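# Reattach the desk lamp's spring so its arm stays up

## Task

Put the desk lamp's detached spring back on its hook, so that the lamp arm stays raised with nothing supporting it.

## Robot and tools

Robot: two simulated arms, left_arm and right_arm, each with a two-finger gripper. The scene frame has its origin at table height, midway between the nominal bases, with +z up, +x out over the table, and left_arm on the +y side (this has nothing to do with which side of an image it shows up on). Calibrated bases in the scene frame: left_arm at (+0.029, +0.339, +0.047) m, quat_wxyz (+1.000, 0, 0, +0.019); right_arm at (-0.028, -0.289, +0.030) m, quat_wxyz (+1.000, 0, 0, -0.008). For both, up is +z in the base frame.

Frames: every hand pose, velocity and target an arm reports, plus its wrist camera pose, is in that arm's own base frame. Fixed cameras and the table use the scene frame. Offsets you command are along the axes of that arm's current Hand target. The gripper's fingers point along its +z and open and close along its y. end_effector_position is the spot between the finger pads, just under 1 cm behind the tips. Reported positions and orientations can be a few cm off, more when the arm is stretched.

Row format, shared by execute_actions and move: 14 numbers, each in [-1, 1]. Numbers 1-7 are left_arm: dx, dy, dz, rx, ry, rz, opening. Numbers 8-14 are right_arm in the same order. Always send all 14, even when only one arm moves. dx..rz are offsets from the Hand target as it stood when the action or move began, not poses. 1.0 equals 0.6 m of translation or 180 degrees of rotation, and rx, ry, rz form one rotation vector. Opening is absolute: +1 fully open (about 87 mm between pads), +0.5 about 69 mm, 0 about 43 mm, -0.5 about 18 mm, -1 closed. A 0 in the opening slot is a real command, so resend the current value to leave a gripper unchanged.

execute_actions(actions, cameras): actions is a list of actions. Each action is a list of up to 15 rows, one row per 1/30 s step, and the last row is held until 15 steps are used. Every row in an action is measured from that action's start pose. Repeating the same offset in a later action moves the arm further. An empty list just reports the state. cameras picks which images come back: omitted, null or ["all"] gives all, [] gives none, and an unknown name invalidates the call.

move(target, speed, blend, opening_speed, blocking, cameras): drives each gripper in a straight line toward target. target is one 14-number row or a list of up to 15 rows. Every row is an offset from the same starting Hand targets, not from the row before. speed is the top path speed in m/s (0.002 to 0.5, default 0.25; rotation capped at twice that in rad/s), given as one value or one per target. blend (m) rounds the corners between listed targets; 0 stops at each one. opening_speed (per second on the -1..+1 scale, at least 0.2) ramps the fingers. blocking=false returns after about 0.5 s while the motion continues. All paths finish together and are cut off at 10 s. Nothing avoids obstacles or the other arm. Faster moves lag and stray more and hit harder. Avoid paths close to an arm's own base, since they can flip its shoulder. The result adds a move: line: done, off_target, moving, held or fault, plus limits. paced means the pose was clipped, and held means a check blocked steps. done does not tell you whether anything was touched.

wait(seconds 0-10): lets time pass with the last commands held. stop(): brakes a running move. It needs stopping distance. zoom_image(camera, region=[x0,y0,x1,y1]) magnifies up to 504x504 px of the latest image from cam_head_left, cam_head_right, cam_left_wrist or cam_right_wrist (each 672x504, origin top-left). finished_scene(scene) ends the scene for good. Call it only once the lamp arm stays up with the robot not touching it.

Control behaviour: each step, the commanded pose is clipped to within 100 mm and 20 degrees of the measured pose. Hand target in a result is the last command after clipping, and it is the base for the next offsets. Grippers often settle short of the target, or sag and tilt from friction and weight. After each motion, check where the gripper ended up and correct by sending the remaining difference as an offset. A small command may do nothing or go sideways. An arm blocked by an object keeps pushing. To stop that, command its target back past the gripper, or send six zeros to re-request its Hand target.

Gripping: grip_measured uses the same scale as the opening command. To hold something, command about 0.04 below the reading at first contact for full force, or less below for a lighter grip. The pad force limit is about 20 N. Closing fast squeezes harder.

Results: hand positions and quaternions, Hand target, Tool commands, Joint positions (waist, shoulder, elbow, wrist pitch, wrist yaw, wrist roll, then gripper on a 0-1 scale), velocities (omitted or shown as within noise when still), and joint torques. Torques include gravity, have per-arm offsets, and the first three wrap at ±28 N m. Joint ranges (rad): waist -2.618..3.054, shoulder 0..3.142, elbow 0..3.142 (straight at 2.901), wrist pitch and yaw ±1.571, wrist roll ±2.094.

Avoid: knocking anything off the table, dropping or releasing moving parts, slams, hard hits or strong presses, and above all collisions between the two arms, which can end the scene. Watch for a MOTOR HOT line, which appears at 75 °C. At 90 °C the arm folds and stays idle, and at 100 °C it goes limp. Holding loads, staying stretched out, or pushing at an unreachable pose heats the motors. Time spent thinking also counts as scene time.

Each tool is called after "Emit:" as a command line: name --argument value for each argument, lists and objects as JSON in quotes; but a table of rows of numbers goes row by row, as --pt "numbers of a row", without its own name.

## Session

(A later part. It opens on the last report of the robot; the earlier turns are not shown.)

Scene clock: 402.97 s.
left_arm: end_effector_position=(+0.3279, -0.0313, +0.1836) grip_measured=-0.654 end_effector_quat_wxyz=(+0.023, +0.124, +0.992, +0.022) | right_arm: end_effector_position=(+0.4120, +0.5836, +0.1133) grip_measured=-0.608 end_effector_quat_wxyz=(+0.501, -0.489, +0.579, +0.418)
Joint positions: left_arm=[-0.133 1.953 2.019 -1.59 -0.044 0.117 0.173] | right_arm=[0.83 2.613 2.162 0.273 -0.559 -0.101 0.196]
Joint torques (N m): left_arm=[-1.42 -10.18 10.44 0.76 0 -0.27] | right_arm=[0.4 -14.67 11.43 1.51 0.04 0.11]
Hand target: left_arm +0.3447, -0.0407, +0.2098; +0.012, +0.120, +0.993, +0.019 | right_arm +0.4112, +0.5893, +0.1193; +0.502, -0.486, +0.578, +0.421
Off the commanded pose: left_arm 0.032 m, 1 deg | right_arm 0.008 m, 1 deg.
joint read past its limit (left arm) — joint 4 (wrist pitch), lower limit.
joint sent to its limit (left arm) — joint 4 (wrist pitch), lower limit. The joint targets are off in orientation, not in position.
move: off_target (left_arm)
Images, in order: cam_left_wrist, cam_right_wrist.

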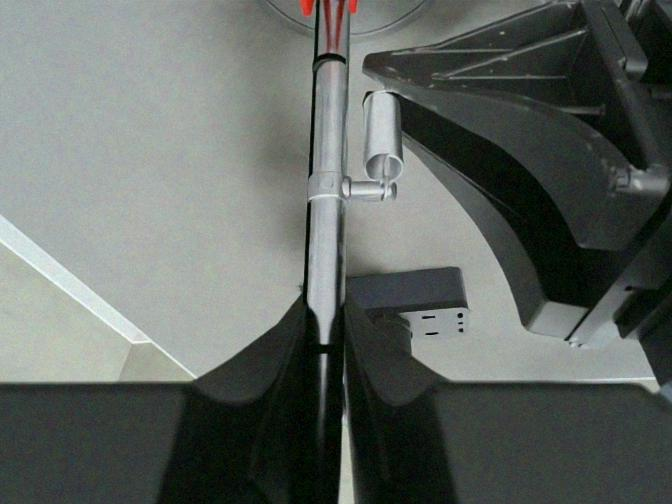

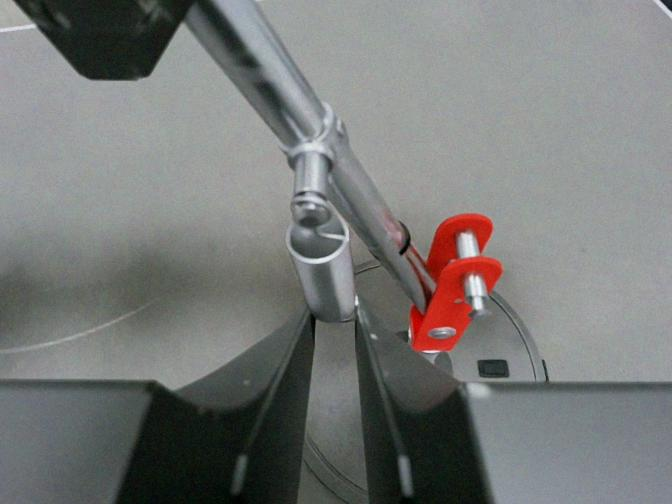

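Emit:
move --pt "0 0 0 0 0 0 -0.75 0 0 -0.02 0 0 0 -0.9" --pt "0 0 0 0 0 0 -0.75 -0.018 -0.0665 -0.025 0 0 -0.272 -0.9" --speed 0.08 --blend 0.01 --cameras '["cam_left_wrist","cam_right_wrist"]'

Emit:
zoom_image --camera "cam_right_wrist" --region '[230, 150, 530, 420]'

Emit:
zoom_image --camera "cam_left_wrist" --region '[280, 0, 500, 240]'

Scene clock: 428.03 s.
left_arm: end_effector_position=(+0.3278, -0.0318, +0.1836) grip_measured=-0.654 end_effector_quat_wxyz=(+0.023, +0.124, +0.992, +0.022) | right_arm: end_effector_position=(+0.4392, +0.5774, +0.1232) grip_measured=-0.608 end_effector_quat_wxyz=(-0.625, +0.683, -0.327, -0.191)
Joint positions: left_arm=[-0.134 1.953 2.019 -1.59 -0.044 0.114 0.173] | right_arm=[0.824 2.603 2.126 0.299 -0.59 -0.927 0.196]
Joint torques (N m): left_arm=[-1.35 -10.19 10.44 0.76 0 -0.24] | right_arm=[-1.44 -17.68 6.78 1.57 0.08 -0.2]
Motor temperatures (°C): left_arm=[29 54 52 27 27 25 28] | right_arm=[30 64 46 36 23 24 27]
Hand target: left_arm +0.3447, -0.0407, +0.2098; +0.012, +0.120, +0.993, +0.019 | right_arm +0.4482, +0.5692, +0.1322; -0.632, +0.682, -0.325, -0.175
Off the commanded pose: left_arm 0.032 m, 1 deg | right_arm 0.015 m, 2 deg.
joint read past its limit (left arm) — joint 4 (wrist pitch), lower limit.
joint sent to its limit (left arm) — joint 4 (wrist pitch), lower limit. The joint targets are off in orientation, not in position.
move: off_target (left_arm, right_arm)
Images, in order: cam_left_wrist, cam_right_wrist.

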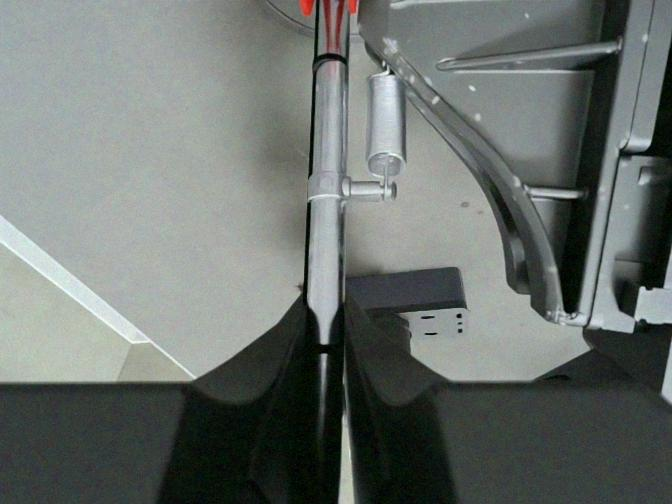

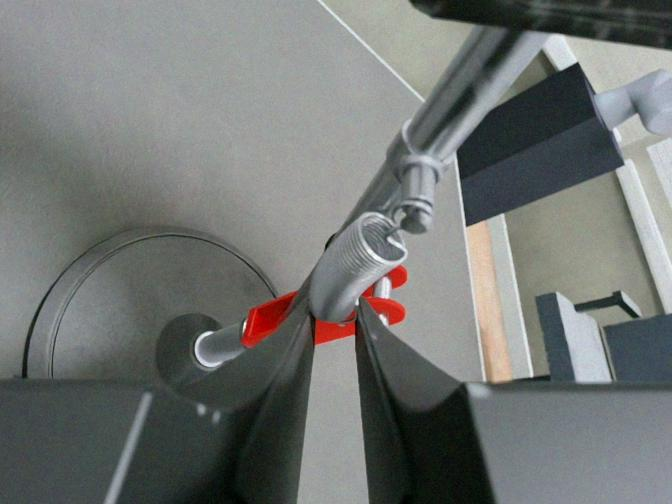

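Scaled by 1.680 from the camera's 672x504 image, which has a finer 960x720 frame.

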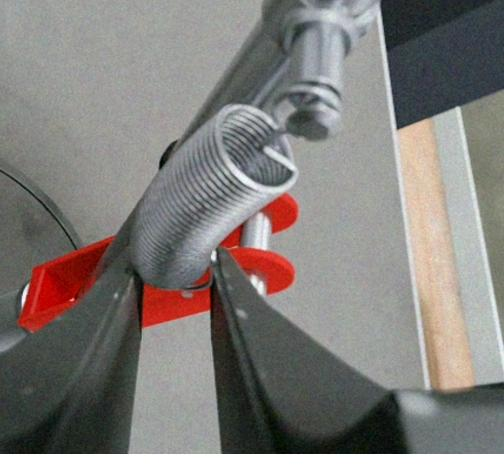

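Scaled by 2.100 from the camera's 672x504 image, which has a finer 960x720 frame.

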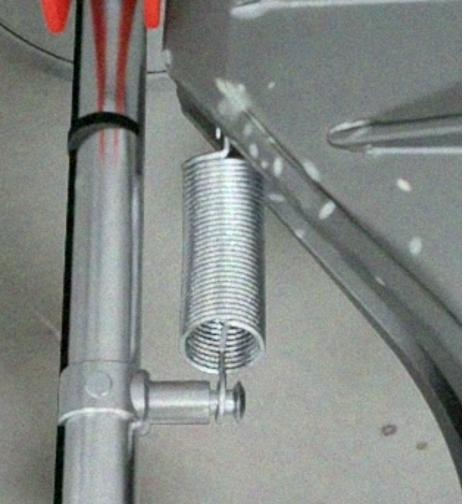

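Emit:
move --pt "0 0 0 0 0 0 -0.75 0 0 -0.035 0 0 0 -0.9" --pt "0 0 0 0 0 0 -0.75 0 -0.025 -0.035 0 0 0 -0.9" --speed 0.08 --cameras '["cam_left_wrist","cam_right_wrist"]'

Emit:
zoom_image --camera "cam_right_wrist" --region '[230, 150, 530, 420]'

Emit:
zoom_image --camera "cam_left_wrist" --region '[280, 0, 500, 240]'

Scene clock: 437.33 s.
left_arm: end_effector_position=(+0.3278, -0.0318, +0.1836) grip_measured=-0.654 end_effector_quat_wxyz=(+0.023, +0.123, +0.992, +0.022) | right_arm: end_effector_position=(+0.4435, +0.5554, +0.1263) grip_measured=-0.899 end_effector_quat_wxyz=(-0.624, +0.685, -0.326, -0.189)
Joint positions: left_arm=[-0.134 1.953 2.019 -1.59 -0.044 0.114 0.173] | right_arm=[0.792 2.534 2.012 0.336 -0.62 -0.941 0.051]
Joint torques (N m): left_arm=[-1.33 -10.18 10.44 0.75 0 -0.24] | right_arm=[-1.62 -17.43 10.48 1.22 0 -0.15]
Hand target: left_arm +0.3447, -0.0407, +0.2098; +0.012, +0.120, +0.993, +0.019 | right_arm +0.4544, +0.5487, +0.1463; -0.632, +0.682, -0.325, -0.175
Off the commanded pose: left_arm 0.032 m, 1 deg | right_arm 0.024 m, 2 deg.
joint read past its limit (left arm) — joint 4 (wrist pitch), lower limit.
joint sent to its limit (left arm) — joint 4 (wrist pitch), lower limit. The joint targets are off in orientation, not in position.
move: off_target (left_arm, right_arm)
Images, in order: cam_left_wrist, cam_right_wrist.

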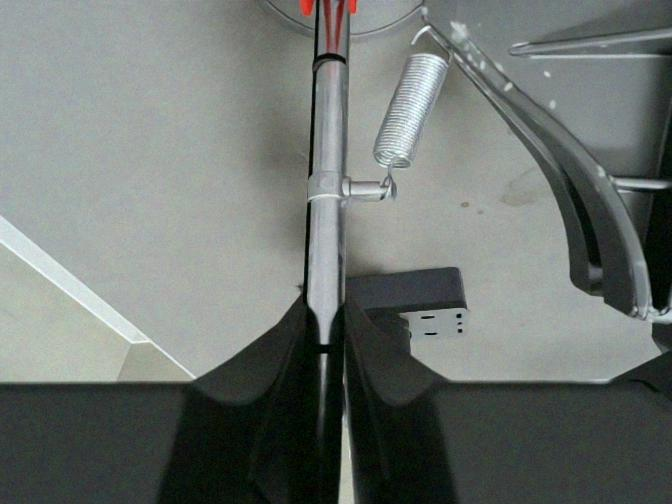

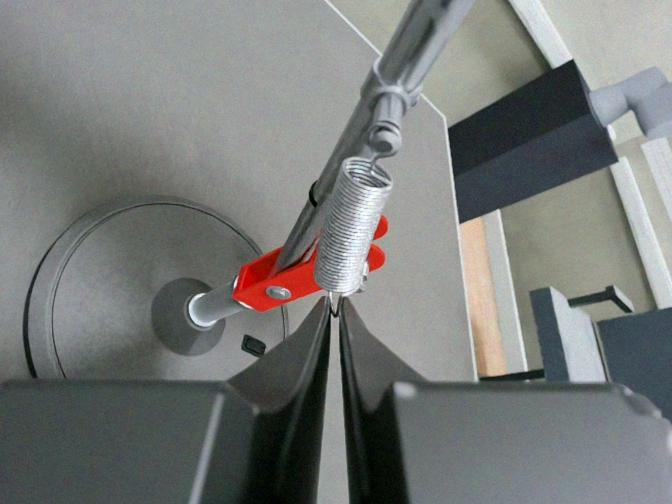

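Scaled by 1.680 from the camera's 672x504 image, which has a finer 960x720 frame.

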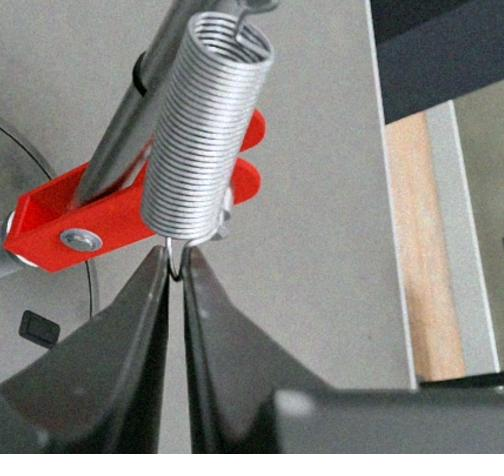

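Scaled by 2.100 from the camera's 672x504 image, which has a finer 960x720 frame.

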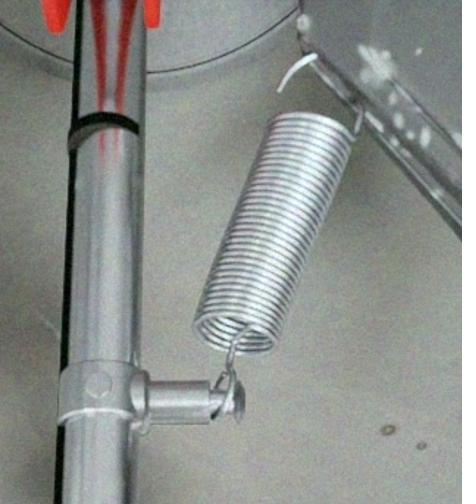

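Emit:
move --pt "0 0 0 0 0 0 -0.75 -0.032 0 0.02 0 0 0 -0.9" --pt "0 0 0 0 0 0 -0.75 -0.032 0 0.02 0 0 0 0.1" --pt "-0.016 0 -0.006 0 0 0 -0.75 -0.032 0 -0.07 0 0 0 0.1" --pt "-0.032 0 -0.012 0 0 0 -0.75 -0.022 0.066 -0.0125 0 0 0.272 0.1" --speed 0.1 --cameras '["cam_left_wrist","cam_right_wrist"]'

Emit:
zoom_image --camera "cam_right_wrist" --region '[230, 50, 530, 350]'

Scene clock: 463.73 s.
left_arm: end_effector_position=(+0.3439, -0.0373, +0.1847) grip_measured=-0.650 end_effector_quat_wxyz=(+0.037, +0.124, +0.991, +0.022) | right_arm: end_effector_position=(+0.4164, +0.5373, +0.1171) grip_measured=+0.100 end_effector_quat_wxyz=(+0.495, -0.490, +0.584, +0.417)
Joint positions: left_arm=[-0.144 2.004 2.099 -1.594 -0.045 0.107 0.175] | right_arm=[0.766 2.465 1.911 0.354 -0.622 -0.115 0.55]
Joint torques (N m): left_arm=[-1.03 -11.03 11.41 0.84 -0.01 -0.2] | right_arm=[0.44 -13.82 11.28 1.63 0.02 0.12]
Motor temperatures (°C): left_arm=[28 56 55 27 27 25 28] | right_arm=[30 73 49 36 23 24 26]
Heat: left arm: 56 °C; right arm: 73 °C.
Hand target: left_arm +0.3631, -0.0455, +0.2173; +0.012, +0.120, +0.993, +0.019 | right_arm +0.4174, +0.5446, +0.1263; +0.502, -0.486, +0.578, +0.421
Off the commanded pose: left_arm 0.039 m, 3 deg | right_arm 0.012 m, 1 deg.
joint read past its limit (left arm) — joint 4 (wrist pitch), lower limit.
joint sent to its limit (left arm) — joint 4 (wrist pitch), lower limit. The joint targets are off in orientation, not in position.
move: off_target (left_arm, right_arm); target 2's new opening was sent with right_arm's hand 0.029 m and 3 deg from that target
Images, in order: cam_left_wrist, cam_right_wrist.

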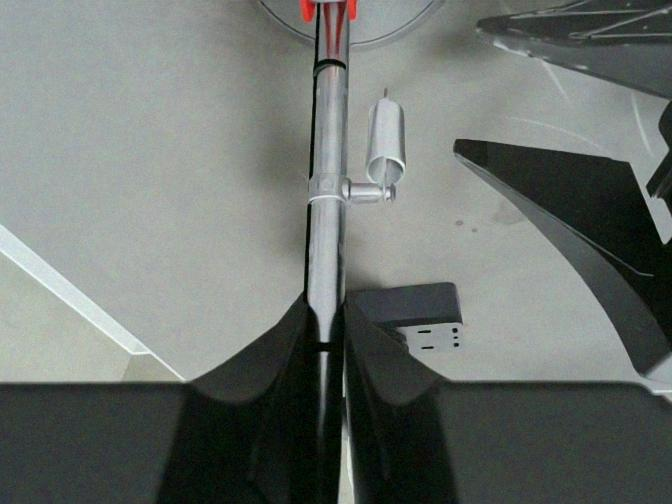

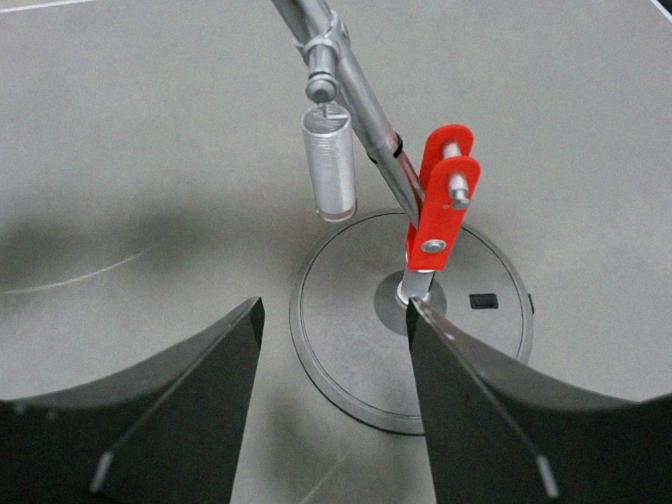

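Scaled by 1.680 from the camera's 672x504 image, which has a finer 960x720 frame.

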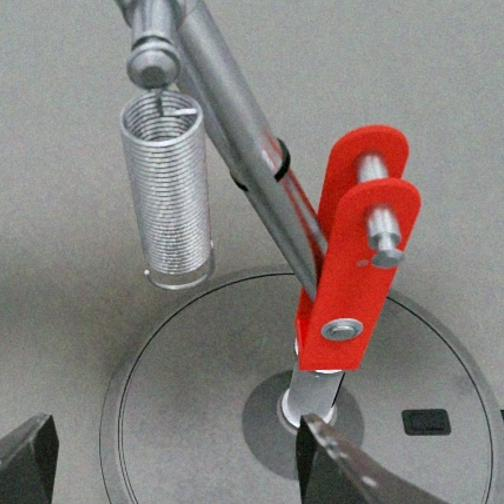

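Emit:
move --pt "0 0 0 0 0 0 -0.75 0 0 -0.2 0 0 0 0.1" --pt "0 0 0 0 0 0 -0.75 0.107 0.16 -0.688 0 0 0 0.1" --blend 0.04 --cameras '[]'

Emit:
wait --seconds 10 --cameras '[]'

Emit:
wait --seconds 10 --cameras '[]'

Emit:
wait --seconds 10 --cameras '[]'

Scene clock: 475.03 s.
left_arm: end_effector_position=(+0.3440, -0.0373, +0.1848) grip_measured=-0.650 end_effector_quat_wxyz=(+0.037, +0.124, +0.991, +0.022) | right_arm: end_effector_position=(+0.2439, +0.1505, +0.1145) grip_measured=+0.100 end_effector_quat_wxyz=(+0.497, -0.478, +0.585, +0.427)
Joint positions: left_arm=[-0.144 2.004 2.1 -1.594 -0.045 0.106 0.175] | right_arm=[-0.069 1.324 0.544 -0.151 -1.394 -0.9 0.55]
Joint torques (N m): left_arm=[-1.03 -11.03 11.44 0.84 -0.01 -0.2] | right_arm=[-0.29 -3.3 9.54 0.8 -0.48 -0.21]
Hand target: left_arm +0.3632, -0.0455, +0.2174; +0.012, +0.120, +0.993, +0.019 | right_arm +0.2502, +0.1499, +0.1207; +0.502, -0.486, +0.578, +0.421
Off the commanded pose: left_arm 0.039 m, 3 deg | right_arm 0.009 m, 1 deg.
joint read past its limit (left arm) — joint 4 (wrist pitch), lower limit.
joint sent to its limit (left arm) — joint 4 (wrist pitch), lower limit. The joint targets are off in orientation, not in position.
move: off_target (left_arm)

Scene clock: 485.03 s.
left_arm: end_effector_position=(+0.3440, -0.0373, +0.1848) grip_measured=-0.650 end_effector_quat_wxyz=(+0.037, +0.124, +0.991, +0.022) | right_arm: end_effector_position=(+0.2439, +0.1505, +0.1143) grip_measured=+0.100 end_effector_quat_wxyz=(+0.497, -0.478, +0.585, +0.427)
Joint positions: left_arm=[-0.144 2.004 2.1 -1.594 -0.045 0.106 0.175] | right_arm=[-0.069 1.325 0.544 -0.152 -1.394 -0.9 0.55]
Joint torques (N m): left_arm=[-1.02 -11.04 11.41 0.84 -0.01 -0.2] | right_arm=[-0.29 -3.33 9.54 0.8 -0.48 -0.19]
Motor temperatures (°C): left_arm=[28 59 59 27 27 25 28] | right_arm=[30 65 50 34 23 24 26]
Heat: left arm: 59 °C; right arm: 65 °C.
Hand target: left_arm +0.3632, -0.0455, +0.2174; +0.012, +0.120, +0.993, +0.019 | right_arm +0.2503, +0.1499, +0.1207; +0.502, -0.485, +0.578, +0.421
Tool commands: left_gripper/opening=-0.75 right_gripper/opening=+0.1
Off the commanded pose: left_arm 0.039 m, 3 deg | right_arm 0.009 m, 1 deg.
joint read past its limit (left arm) — joint 4 (wrist pitch), lower limit.
wait: 10.00 s; at rest by 0.17 s

Scene clock: 495.03 s.
left_arm: end_effector_position=(+0.3440, -0.0373, +0.1848) grip_measured=-0.650 end_effector_quat_wxyz=(+0.037, +0.124, +0.991, +0.022) | right_arm: end_effector_position=(+0.2439, +0.1505, +0.1143) grip_measured=+0.100 end_effector_quat_wxyz=(+0.497, -0.478, +0.585, +0.427)
Joint positions: left_arm=[-0.144 2.004 2.1 -1.594 -0.045 0.106 0.175] | right_arm=[-0.069 1.325 0.544 -0.152 -1.394 -0.9 0.55]
Joint torques (N m): left_arm=[-1.03 -11.02 11.43 0.84 -0.01 -0.2] | right_arm=[-0.29 -3.32 9.54 0.8 -0.48 -0.2]
Motor temperatures (°C): left_arm=[28 60 61 27 27 25 28] | right_arm=[29 60 51 33 23 24 26]
Heat: left arm: 61 °C; right arm: 60 °C.
Hand target: left_arm +0.3632, -0.0455, +0.2174; +0.012, +0.120, +0.993, +0.019 | right_arm +0.2503, +0.1499, +0.1207; +0.502, -0.485, +0.578, +0.421
Tool commands: left_gripper/opening=-0.75 right_gripper/opening=+0.1
Off the commanded pose: left_arm 0.039 m, 3 deg | right_arm 0.009 m, 1 deg.
joint read past its limit (left arm) — joint 4 (wrist pitch), lower limit.
wait: 10.00 s; at rest by 0.17 s

Scene clock: 505.03 s.
left_arm: end_effector_position=(+0.3440, -0.0373, +0.1848) grip_measured=-0.650 end_effector_quat_wxyz=(+0.037, +0.124, +0.991, +0.022) | right_arm: end_effector_position=(+0.2439, +0.1505, +0.1143) grip_measured=+0.100 end_effector_quat_wxyz=(+0.497, -0.478, +0.585, +0.427)
Joint positions: left_arm=[-0.144 2.004 2.1 -1.594 -0.045 0.106 0.175] | right_arm=[-0.069 1.325 0.544 -0.152 -1.394 -0.9 0.55]
Joint torques (N m): left_arm=[-1.01 -11.02 11.43 0.84 -0.01 -0.2] | right_arm=[-0.31 -3.32 9.55 0.8 -0.47 -0.2]
Hand target: left_arm +0.3632, -0.0455, +0.2174; +0.012, +0.120, +0.993, +0.019 | right_arm +0.2503, +0.1499, +0.1207; +0.502, -0.485, +0.578, +0.421
Tool commands: left_gripper/opening=-0.75 right_gripper/opening=+0.1
Off the commanded pose: left_arm 0.039 m, 3 deg | right_arm 0.009 m, 1 deg.
joint read past its limit (left arm) — joint 4 (wrist pitch), lower limit.
wait: 10.00 s; at rest by 0.17 s

Emit:
move --pt "0 0 0 0 0 0 -0.75 -0.109 -0.16 0.5 0 0 0 0.1" --pt "0 0 0 0 0 0 -0.75 -0.112 -0.16 0.7 0 0 0 0.1" --pt "0 0 0 0 0 0 -0.75 -0.121 -0.16 0.778 0 0 0 0.1" --speed '[0.25,0.15,0.07]' --blend '[0.04,0.01,0]' --cameras '["cam_left_wrist","cam_right_wrist"]'

Scene clock: 513.00 s.
left_arm: end_effector_position=(+0.3444, -0.0374, +0.1847) grip_measured=-0.650 end_effector_quat_wxyz=(+0.037, +0.124, +0.991, +0.022) | right_arm: end_effector_position=(+0.4317, +0.5926, +0.1273) grip_measured=+0.100 end_effector_quat_wxyz=(+0.508, -0.486, +0.576, +0.417)
Joint positions: left_arm=[-0.144 2.006 2.102 -1.594 -0.045 0.106 0.175] | right_arm=[0.818 2.72 2.412 0.147 -0.564 -0.101 0.55]
Joint torques (N m): left_arm=[-1.03 -11.17 11.26 0.84 -0.01 -0.19] | right_arm=[0.68 -14.79 11.29 1.41 0 0.09]
Hand target: left_arm +0.3631, -0.0455, +0.2173; +0.012, +0.120, +0.993, +0.019 | right_arm +0.4268, +0.5984, +0.1270; +0.502, -0.486, +0.578, +0.421
Off the commanded pose: left_arm 0.039 m, 3 deg | right_arm 0.008 m, 1 deg.
joint read past its limit (left arm) — joint 4 (wrist pitch), lower limit.
joint sent to its limit (left arm) — joint 4 (wrist pitch), lower limit. The joint targets are off in orientation, not in position.
move: off_target (left_arm)
Images, in order: cam_left_wrist, cam_right_wrist.

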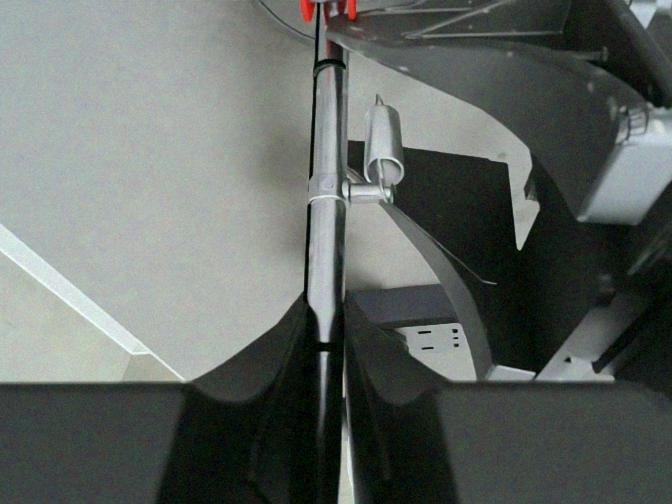

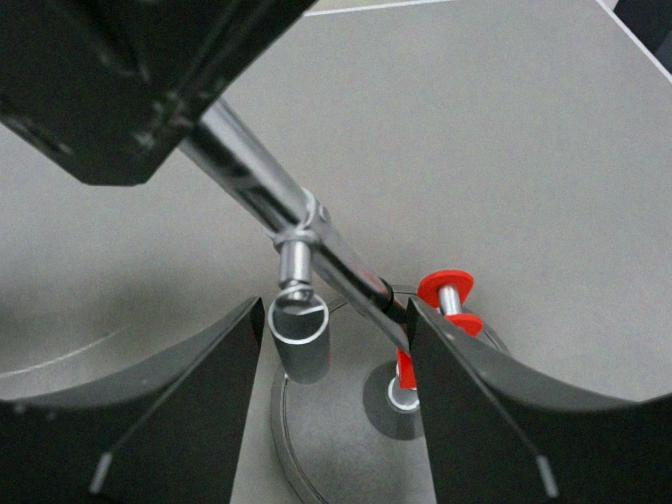

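Emit:
move --pt "0 0 0 0 0 0 -0.75 0.012 0.016 -0.008 0 0 0 0.1" --pt "0 0 0 0 0 0 -0.75 0.012 0.016 -0.008 0 0 0 -0.85" --speed 0.07 --opening_speed 0.8 --cameras '["cam_left_wrist","cam_right_wrist"]'

Scene clock: 518.63 s.
left_arm: end_effector_position=(+0.3444, -0.0370, +0.1847) grip_measured=-0.650 end_effector_quat_wxyz=(+0.037, +0.124, +0.991, +0.023) | right_arm: end_effector_position=(+0.4444, +0.5863, +0.1234) grip_measured=-0.619 end_effector_quat_wxyz=(+0.535, -0.467, +0.581, +0.396)
Joint positions: left_arm=[-0.144 2.006 2.102 -1.594 -0.047 0.106 0.175] | right_arm=[0.813 2.696 2.325 0.243 -0.498 -0.101 0.19]
Joint torques (N m): left_arm=[-1.05 -11.15 11.26 0.84 0.01 -0.19] | right_arm=[1.84 -17.78 6.93 1.23 -0.65 0.11]
Hand target: left_arm +0.3631, -0.0455, +0.2173; +0.012, +0.120, +0.993, +0.019 | right_arm +0.4163, +0.5945, +0.1208; +0.502, -0.486, +0.578, +0.421
Off the commanded pose: left_arm 0.039 m, 3 deg | right_arm 0.029 m, 5 deg.
joint read past its limit (left arm) — joint 4 (wrist pitch), lower limit.
joint sent to its limit (left arm) — joint 4 (wrist pitch), lower limit. The joint targets are off in orientation, not in position.
move: off_target (left_arm, right_arm); target 2's new opening was sent with right_arm's hand 0.016 m and 3 deg from that target
Images, in order: cam_left_wrist, cam_right_wrist.

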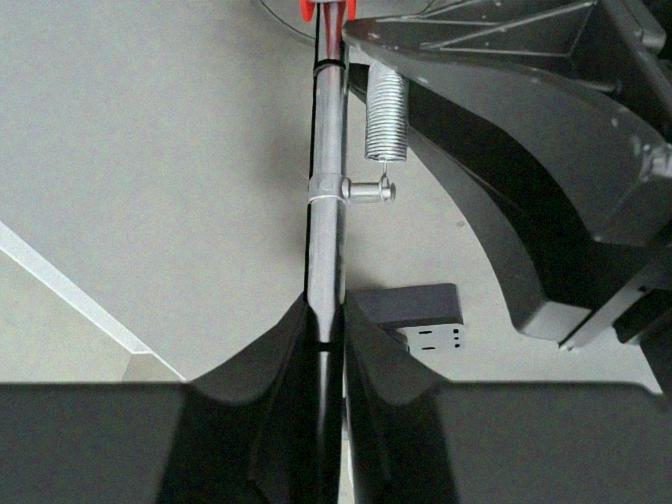

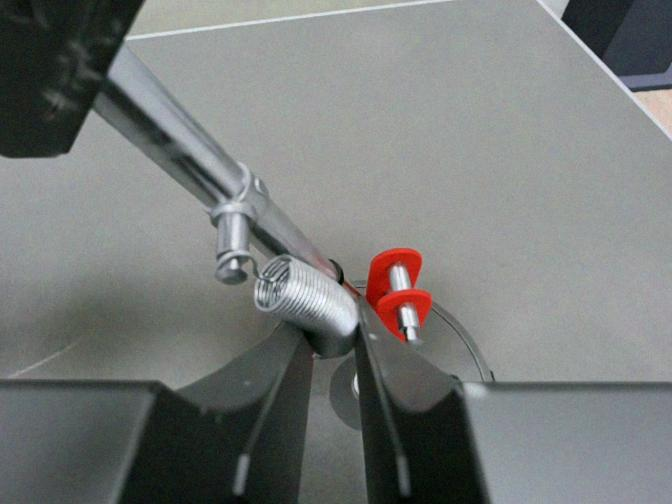

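Emit:
move --pt "0 0 0 0 0 0 -0.75 0 -0.02 0 0 0 0 -0.85" --pt "0 0 0 0 0 0 -0.75 0 -0.02 0 0 0 0 0.1" --pt "0 0 0 0 0 0 -0.75 0 -0.02 -0.07 0 0 0 0.1" --pt "0 0 0 0 0 0 -0.75 0 0 -0.07 0 0 0 0.0" --pt "0 0 0 0 0 0 -0.75 0 0 -0.012 0 0 0 0.0" --speed 0.1 --cameras '["cam_left_wrist","cam_right_wrist"]'

Scene clock: 531.27 s.
left_arm: end_effector_position=(+0.3453, -0.0371, +0.1850) grip_measured=-0.650 end_effector_quat_wxyz=(+0.038, +0.123, +0.991, +0.023) | right_arm: end_effector_position=(+0.4125, +0.5838, +0.1126) grip_measured=+0.000 end_effector_quat_wxyz=(+0.497, -0.490, +0.580, +0.420)
Joint positions: left_arm=[-0.144 2.007 2.106 -1.593 -0.047 0.106 0.175] | right_arm=[0.828 2.62 2.178 0.26 -0.567 -0.099 0.5]
Joint torques (N m): left_arm=[-1.05 -11.26 11.03 0.85 0.01 -0.19] | right_arm=[-0.06 -15.06 11.66 1.51 0.03 0.07]
Motor temperatures (°C): left_arm=[28 63 62 26 27 25 28] | right_arm=[29 65 50 34 23 24 26]
Heat: left arm: 63 °C; right arm: 65 °C.
Hand target: left_arm +0.3632, -0.0455, +0.2174; +0.012, +0.120, +0.993, +0.019 | right_arm +0.4150, +0.5874, +0.1216; +0.502, -0.486, +0.578, +0.421
Off the commanded pose: left_arm 0.038 m, 3 deg | right_arm 0.010 m, 1 deg.
joint read past its limit (left arm) — joint 4 (wrist pitch), lower limit.
joint sent to its limit (left arm) — joint 4 (wrist pitch), lower limit. The joint targets are off in orientation, not in position.
move: off_target (left_arm); target 2's new opening was sent with right_arm's hand 0.015 m and 3 deg from that target; target 4's new opening was sent with right_arm's hand 0.026 m and 3 deg from that target
Images, in order: cam_left_wrist, cam_right_wrist.

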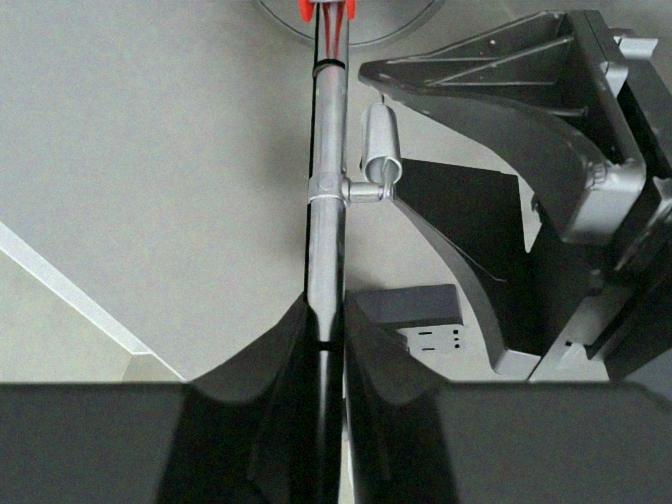

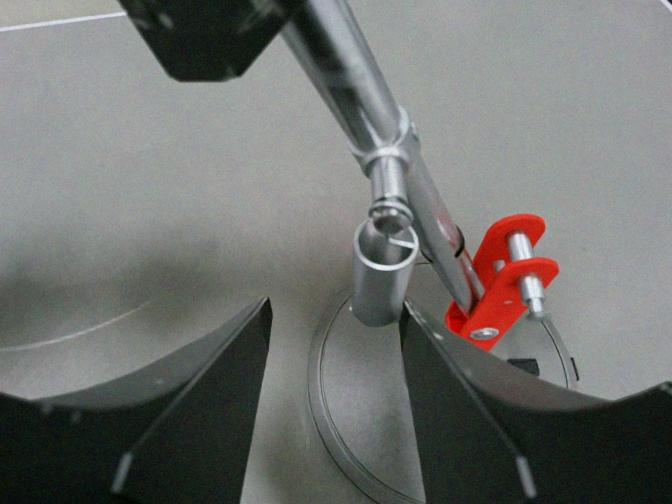

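Emit:
move --pt "0 0 0 0 0 0 -0.75 0 0 -0.03 0 0 0 0.0" --pt "0 0 0 0 0 0 -0.75 0 -0.025 -0.03 0 0 0 0.0" --pt "0 0 0 0 0 0 -0.75 0 -0.025 0.008 0 0 0 0.0" --pt "0 0 0 0 0 0 -0.75 0 -0.025 0.008 0 0 0 -0.85" --speed 0.1 --cameras '["cam_left_wrist","cam_right_wrist"]'

Emit:
zoom_image --camera "cam_right_wrist" --region '[230, 150, 560, 420]'

Scene clock: 537.77 s.
left_arm: end_effector_position=(+0.3453, -0.0371, +0.1850) grip_measured=-0.650 end_effector_quat_wxyz=(+0.038, +0.123, +0.991, +0.023) | right_arm: end_effector_position=(+0.4327, +0.5837, +0.1121) grip_measured=-0.615 end_effector_quat_wxyz=(+0.498, -0.486, +0.584, +0.417)
Joint positions: left_arm=[-0.144 2.007 2.106 -1.593 -0.047 0.106 0.175] | right_arm=[0.806 2.7 2.333 0.181 -0.577 -0.1 0.192]
Joint torques (N m): left_arm=[-1.03 -11.25 11.03 0.85 0.01 -0.18] | right_arm=[0.42 -15.42 11.56 1.53 -0.05 0.03]
Hand target: left_arm +0.3632, -0.0455, +0.2174; +0.012, +0.120, +0.993, +0.019 | right_arm +0.4307, +0.5895, +0.1208; +0.502, -0.486, +0.578, +0.421
Off the commanded pose: left_arm 0.038 m, 3 deg | right_arm 0.011 m, 1 deg.
joint read past its limit (left arm) — joint 4 (wrist pitch), lower limit.
joint sent to its limit (left arm) — joint 4 (wrist pitch), lower limit. The joint targets are off in orientation, not in position.
move: off_target (left_arm, right_arm)
Images, in order: cam_left_wrist, cam_right_wrist.

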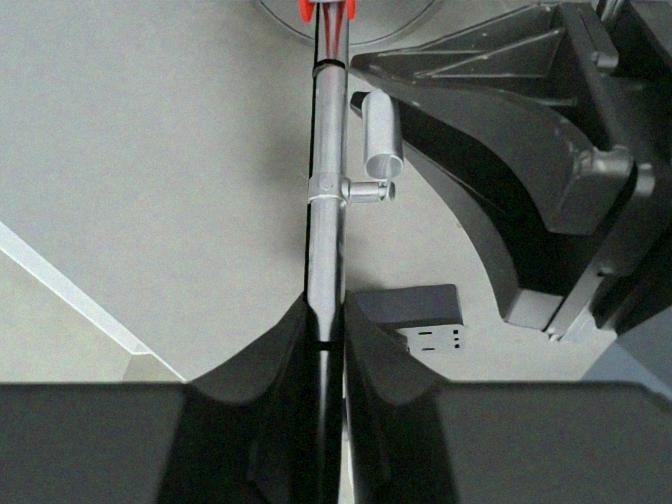

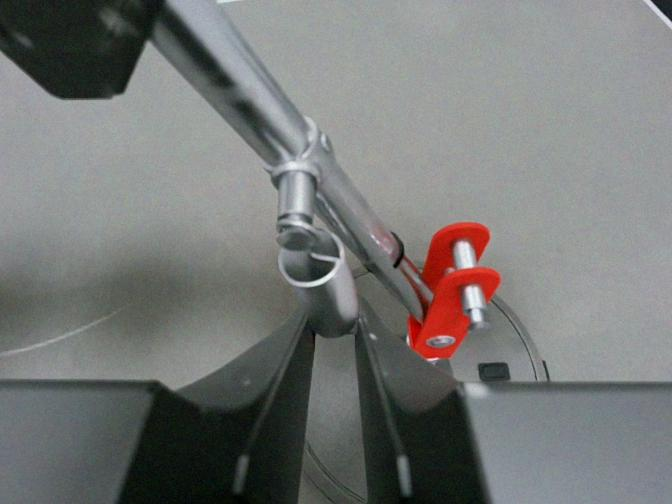

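Scaled by 1.527 from the camera's 672x504 image, which has a finer 960x720 frame.

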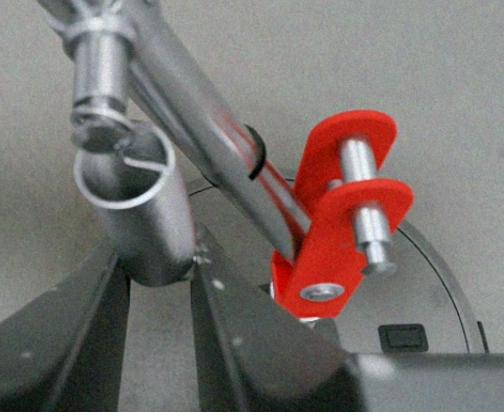

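Emit:
move --pt "0 0 0 0 0 0 -0.75 0 0 -0.018 0 0 0 -0.95" --pt "0 0 0 0 0 0 -0.75 -0.018 -0.067 -0.0165 0 0 -0.235 -0.95" --speed 0.08 --blend 0.008 --cameras '["cam_left_wrist","cam_right_wrist"]'

Emit:
zoom_image --camera "cam_right_wrist" --region '[230, 150, 530, 420]'

Emit:
zoom_image --camera "cam_left_wrist" --region '[280, 0, 500, 240]'

Scene clock: 553.10 s.
left_arm: end_effector_position=(+0.3475, -0.0368, +0.1846) grip_measured=-0.650 end_effector_quat_wxyz=(+0.041, +0.123, +0.991, +0.025) | right_arm: end_effector_position=(+0.4605, +0.5746, +0.1213) grip_measured=-0.616 end_effector_quat_wxyz=(-0.608, +0.664, -0.373, -0.223)
Joint positions: left_arm=[-0.144 2.01 2.108 -1.587 -0.051 0.105 0.175] | right_arm=[0.793 2.688 2.312 0.18 -0.609 -0.821 0.192]
Joint torques (N m): left_arm=[-1.05 -11.48 10.82 0.79 0.04 -0.17] | right_arm=[-0.81 -15.38 11.67 1.52 0.02 -0.19]
Motor temperatures (°C): left_arm=[28 61 63 26 27 25 28] | right_arm=[29 72 52 35 23 24 26]
Heat: left arm: 63 °C; right arm: 72 °C.
Hand target: left_arm +0.3631, -0.0455, +0.2173; +0.012, +0.120, +0.993, +0.019 | right_arm +0.4689, +0.5743, +0.1328; -0.620, +0.662, -0.364, -0.212
Off the commanded pose: left_arm 0.037 m, 3 deg | right_arm 0.014 m, 2 deg.
joint read past its limit (left arm) — joint 4 (wrist pitch), lower limit.
joint sent to its limit (left arm) — joint 4 (wrist pitch), lower limit. The joint targets are off in orientation, not in position.
move: off_target (left_arm, right_arm)
Images, in order: cam_left_wrist, cam_right_wrist.

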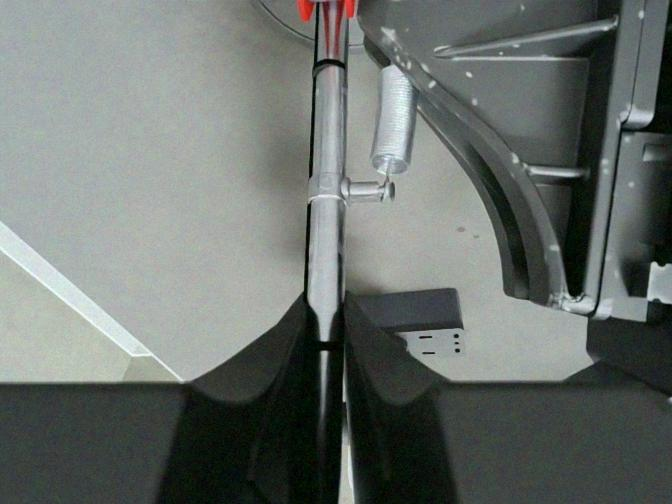

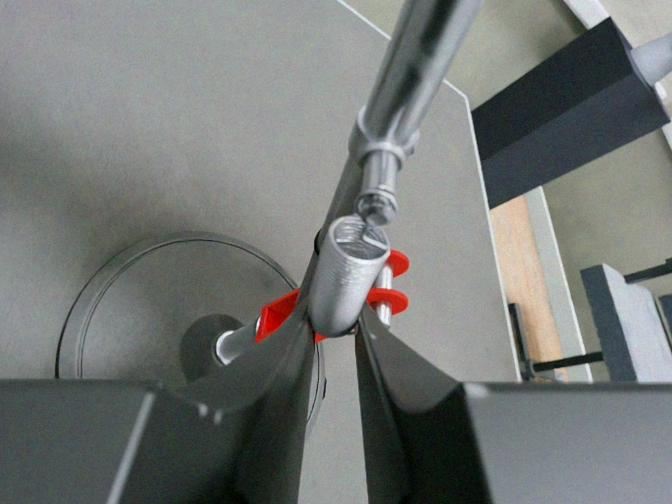

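Scaled by 1.680 from the camera's 672x504 image, which has a finer 960x720 frame.

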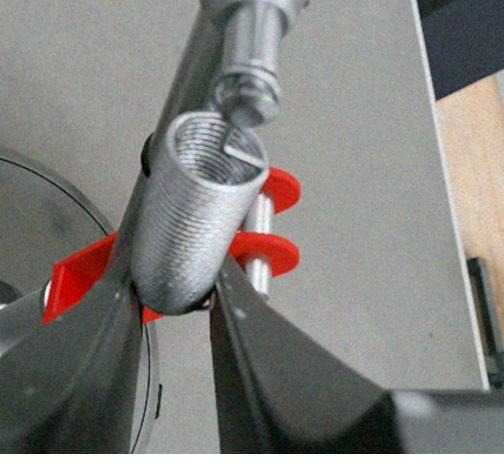

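Scaled by 2.100 from the camera's 672x504 image, which has a finer 960x720 frame.

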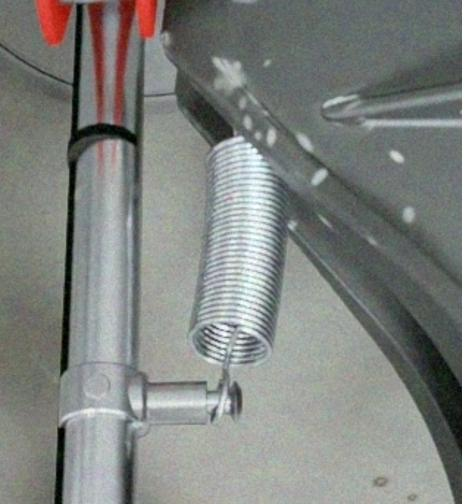

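Emit:
move --pt "0 0 0 0 0 0 -0.75 0 0 -0.012 0 0 0 -1" --pt "0 0 0 0 0 0 -0.75 0 -0.032 -0.012 0 0 0 -1" --speed 0.08 --cameras '["cam_left_wrist","cam_right_wrist"]'

Emit:
zoom_image --camera "cam_right_wrist" --region '[230, 150, 530, 420]'

Emit:
zoom_image --camera "cam_left_wrist" --region '[280, 0, 500, 240]'

Scene clock: 565.57 s.
left_arm: end_effector_position=(+0.3476, -0.0368, +0.1845) grip_measured=-0.650 end_effector_quat_wxyz=(+0.041, +0.123, +0.991, +0.025) | right_arm: end_effector_position=(+0.4630, +0.5704, +0.1228) grip_measured=-0.616 end_effector_quat_wxyz=(-0.593, +0.671, -0.378, -0.234)
Joint positions: left_arm=[-0.144 2.01 2.108 -1.587 -0.051 0.105 0.175] | right_arm=[0.78 2.702 2.378 0.089 -0.64 -0.824 0.192]
Joint torques (N m): left_arm=[-1.06 -11.48 10.84 0.79 0.04 -0.17] | right_arm=[-1.89 -16.1 12.33 1.76 0.06 -0.2]
Hand target: left_arm +0.3632, -0.0455, +0.2173; +0.012, +0.120, +0.993, +0.019 | right_arm +0.4819, +0.5667, +0.1469; -0.621, +0.662, -0.364, -0.212
Off the commanded pose: left_arm 0.037 m, 3 deg | right_arm 0.031 m, 4 deg.
joint read past its limit (left arm) — joint 4 (wrist pitch), lower limit.
joint sent to its limit (left arm) — joint 4 (wrist pitch), lower limit. The joint targets are off in orientation, not in position.
move: off_target (left_arm, right_arm)
Images, in order: cam_left_wrist, cam_right_wrist.

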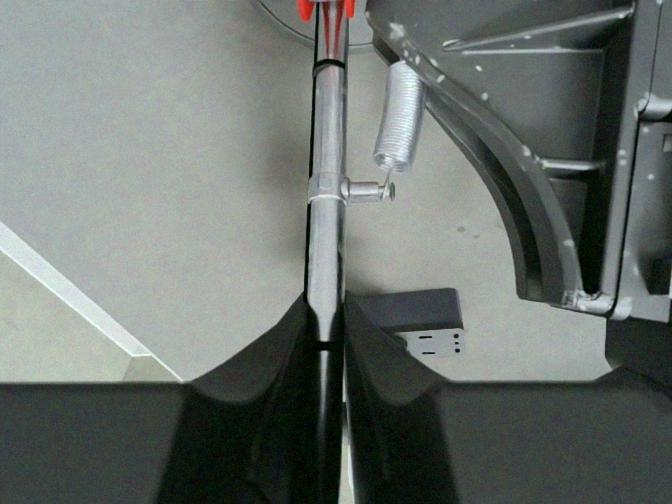

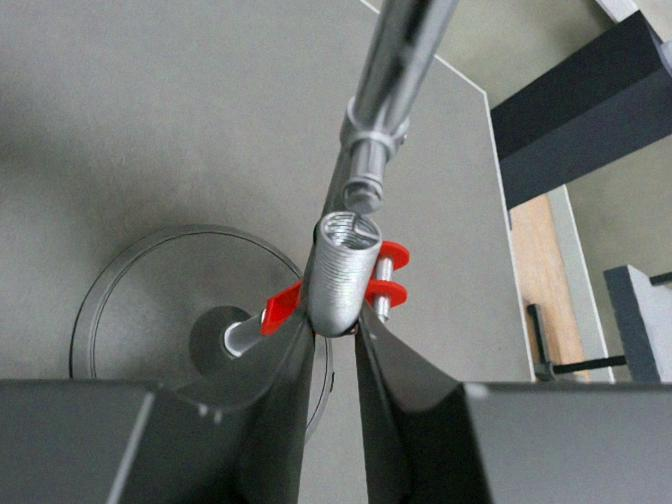

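Scaled by 1.680 from the camera's 672x504 image, which has a finer 960x720 frame.

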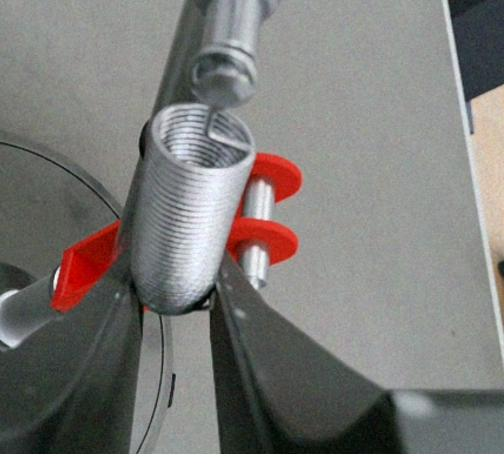

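Scaled by 2.100 from the camera's 672x504 image, which has a finer 960x720 frame.

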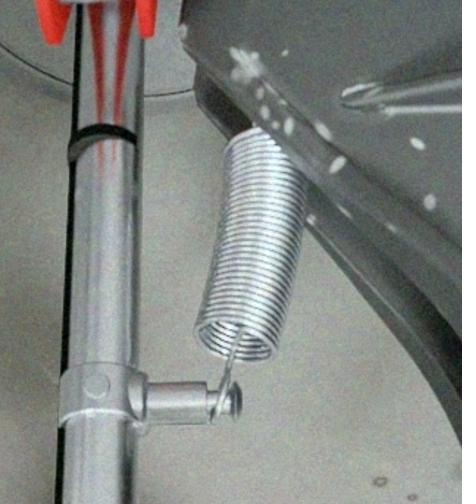

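Emit:
move --target '[0,0,0,0,0,0,-0.75,0,0,-0.02,0,0,0,-1]' --speed 0.06 --cameras '["cam_left_wrist","cam_right_wrist"]'

Emit:
zoom_image --camera "cam_right_wrist" --region '[230, 150, 530, 420]'

Emit:
zoom_image --camera "cam_left_wrist" --region '[280, 0, 500, 240]'

Scene clock: 574.53 s.
left_arm: end_effector_position=(+0.3476, -0.0368, +0.1845) grip_measured=-0.650 end_effector_quat_wxyz=(+0.041, +0.123, +0.991, +0.025) | right_arm: end_effector_position=(+0.4633, +0.5680, +0.1216) grip_measured=-0.616 end_effector_quat_wxyz=(-0.598, +0.671, -0.369, -0.237)
Joint positions: left_arm=[-0.144 2.01 2.108 -1.587 -0.051 0.105 0.175] | right_arm=[0.772 2.694 2.343 0.13 -0.661 -0.827 0.192]
Joint torques (N m): left_arm=[-1.06 -11.48 10.84 0.79 0.04 -0.18] | right_arm=[-2.29 -20.48 6.5 1.72 0.19 -0.2]
Hand target: left_arm +0.3632, -0.0455, +0.2173; +0.012, +0.120, +0.993, +0.019 | right_arm +0.4799, +0.5549, +0.1486; -0.620, +0.661, -0.364, -0.212
Off the commanded pose: left_arm 0.037 m, 3 deg | right_arm 0.034 m, 4 deg.
joint read past its limit (left arm) — joint 4 (wrist pitch), lower limit.
joint sent to its limit (left arm) — joint 4 (wrist pitch), lower limit. The joint targets are off in orientation, not in position.
move: off_target (left_arm, right_arm)
Images, in order: cam_left_wrist, cam_right_wrist.

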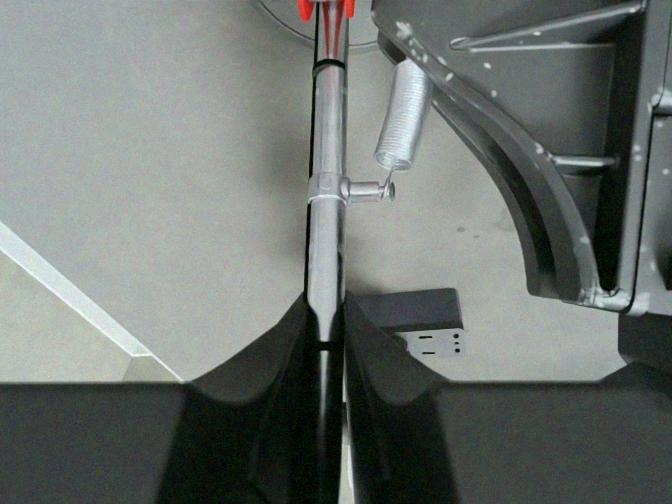

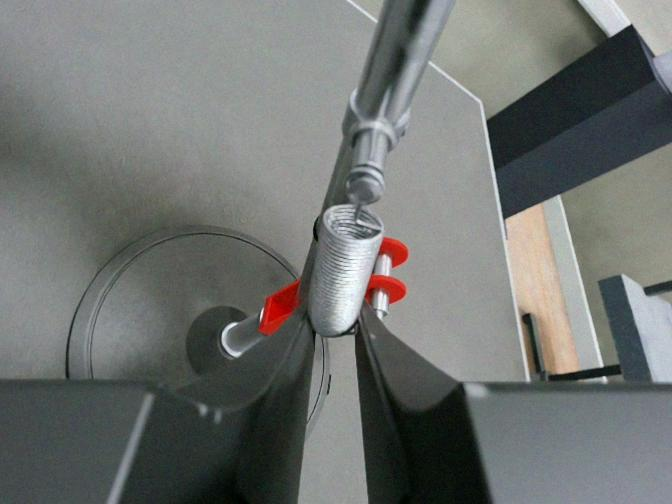

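Scaled by 1.680 from the camera's 672x504 image, which has a finer 960x720 frame.

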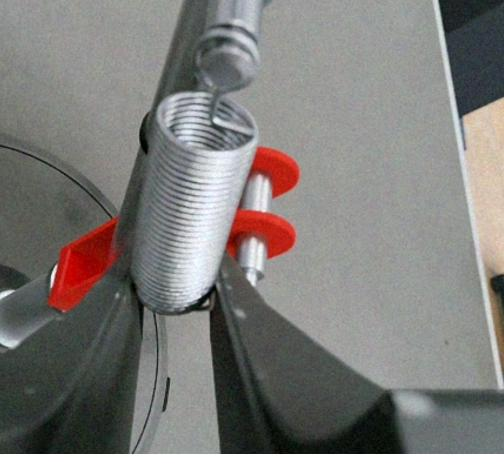

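Scaled by 2.100 from the camera's 672x504 image, which has a finer 960x720 frame.

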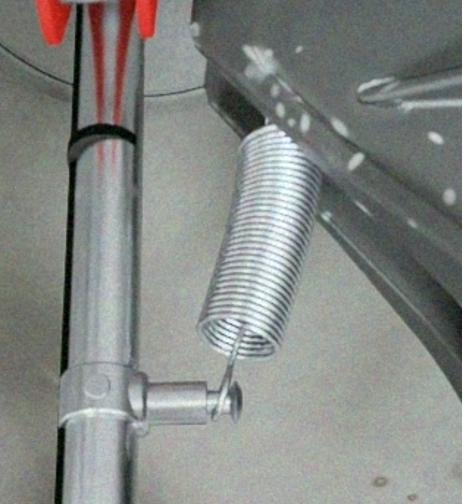

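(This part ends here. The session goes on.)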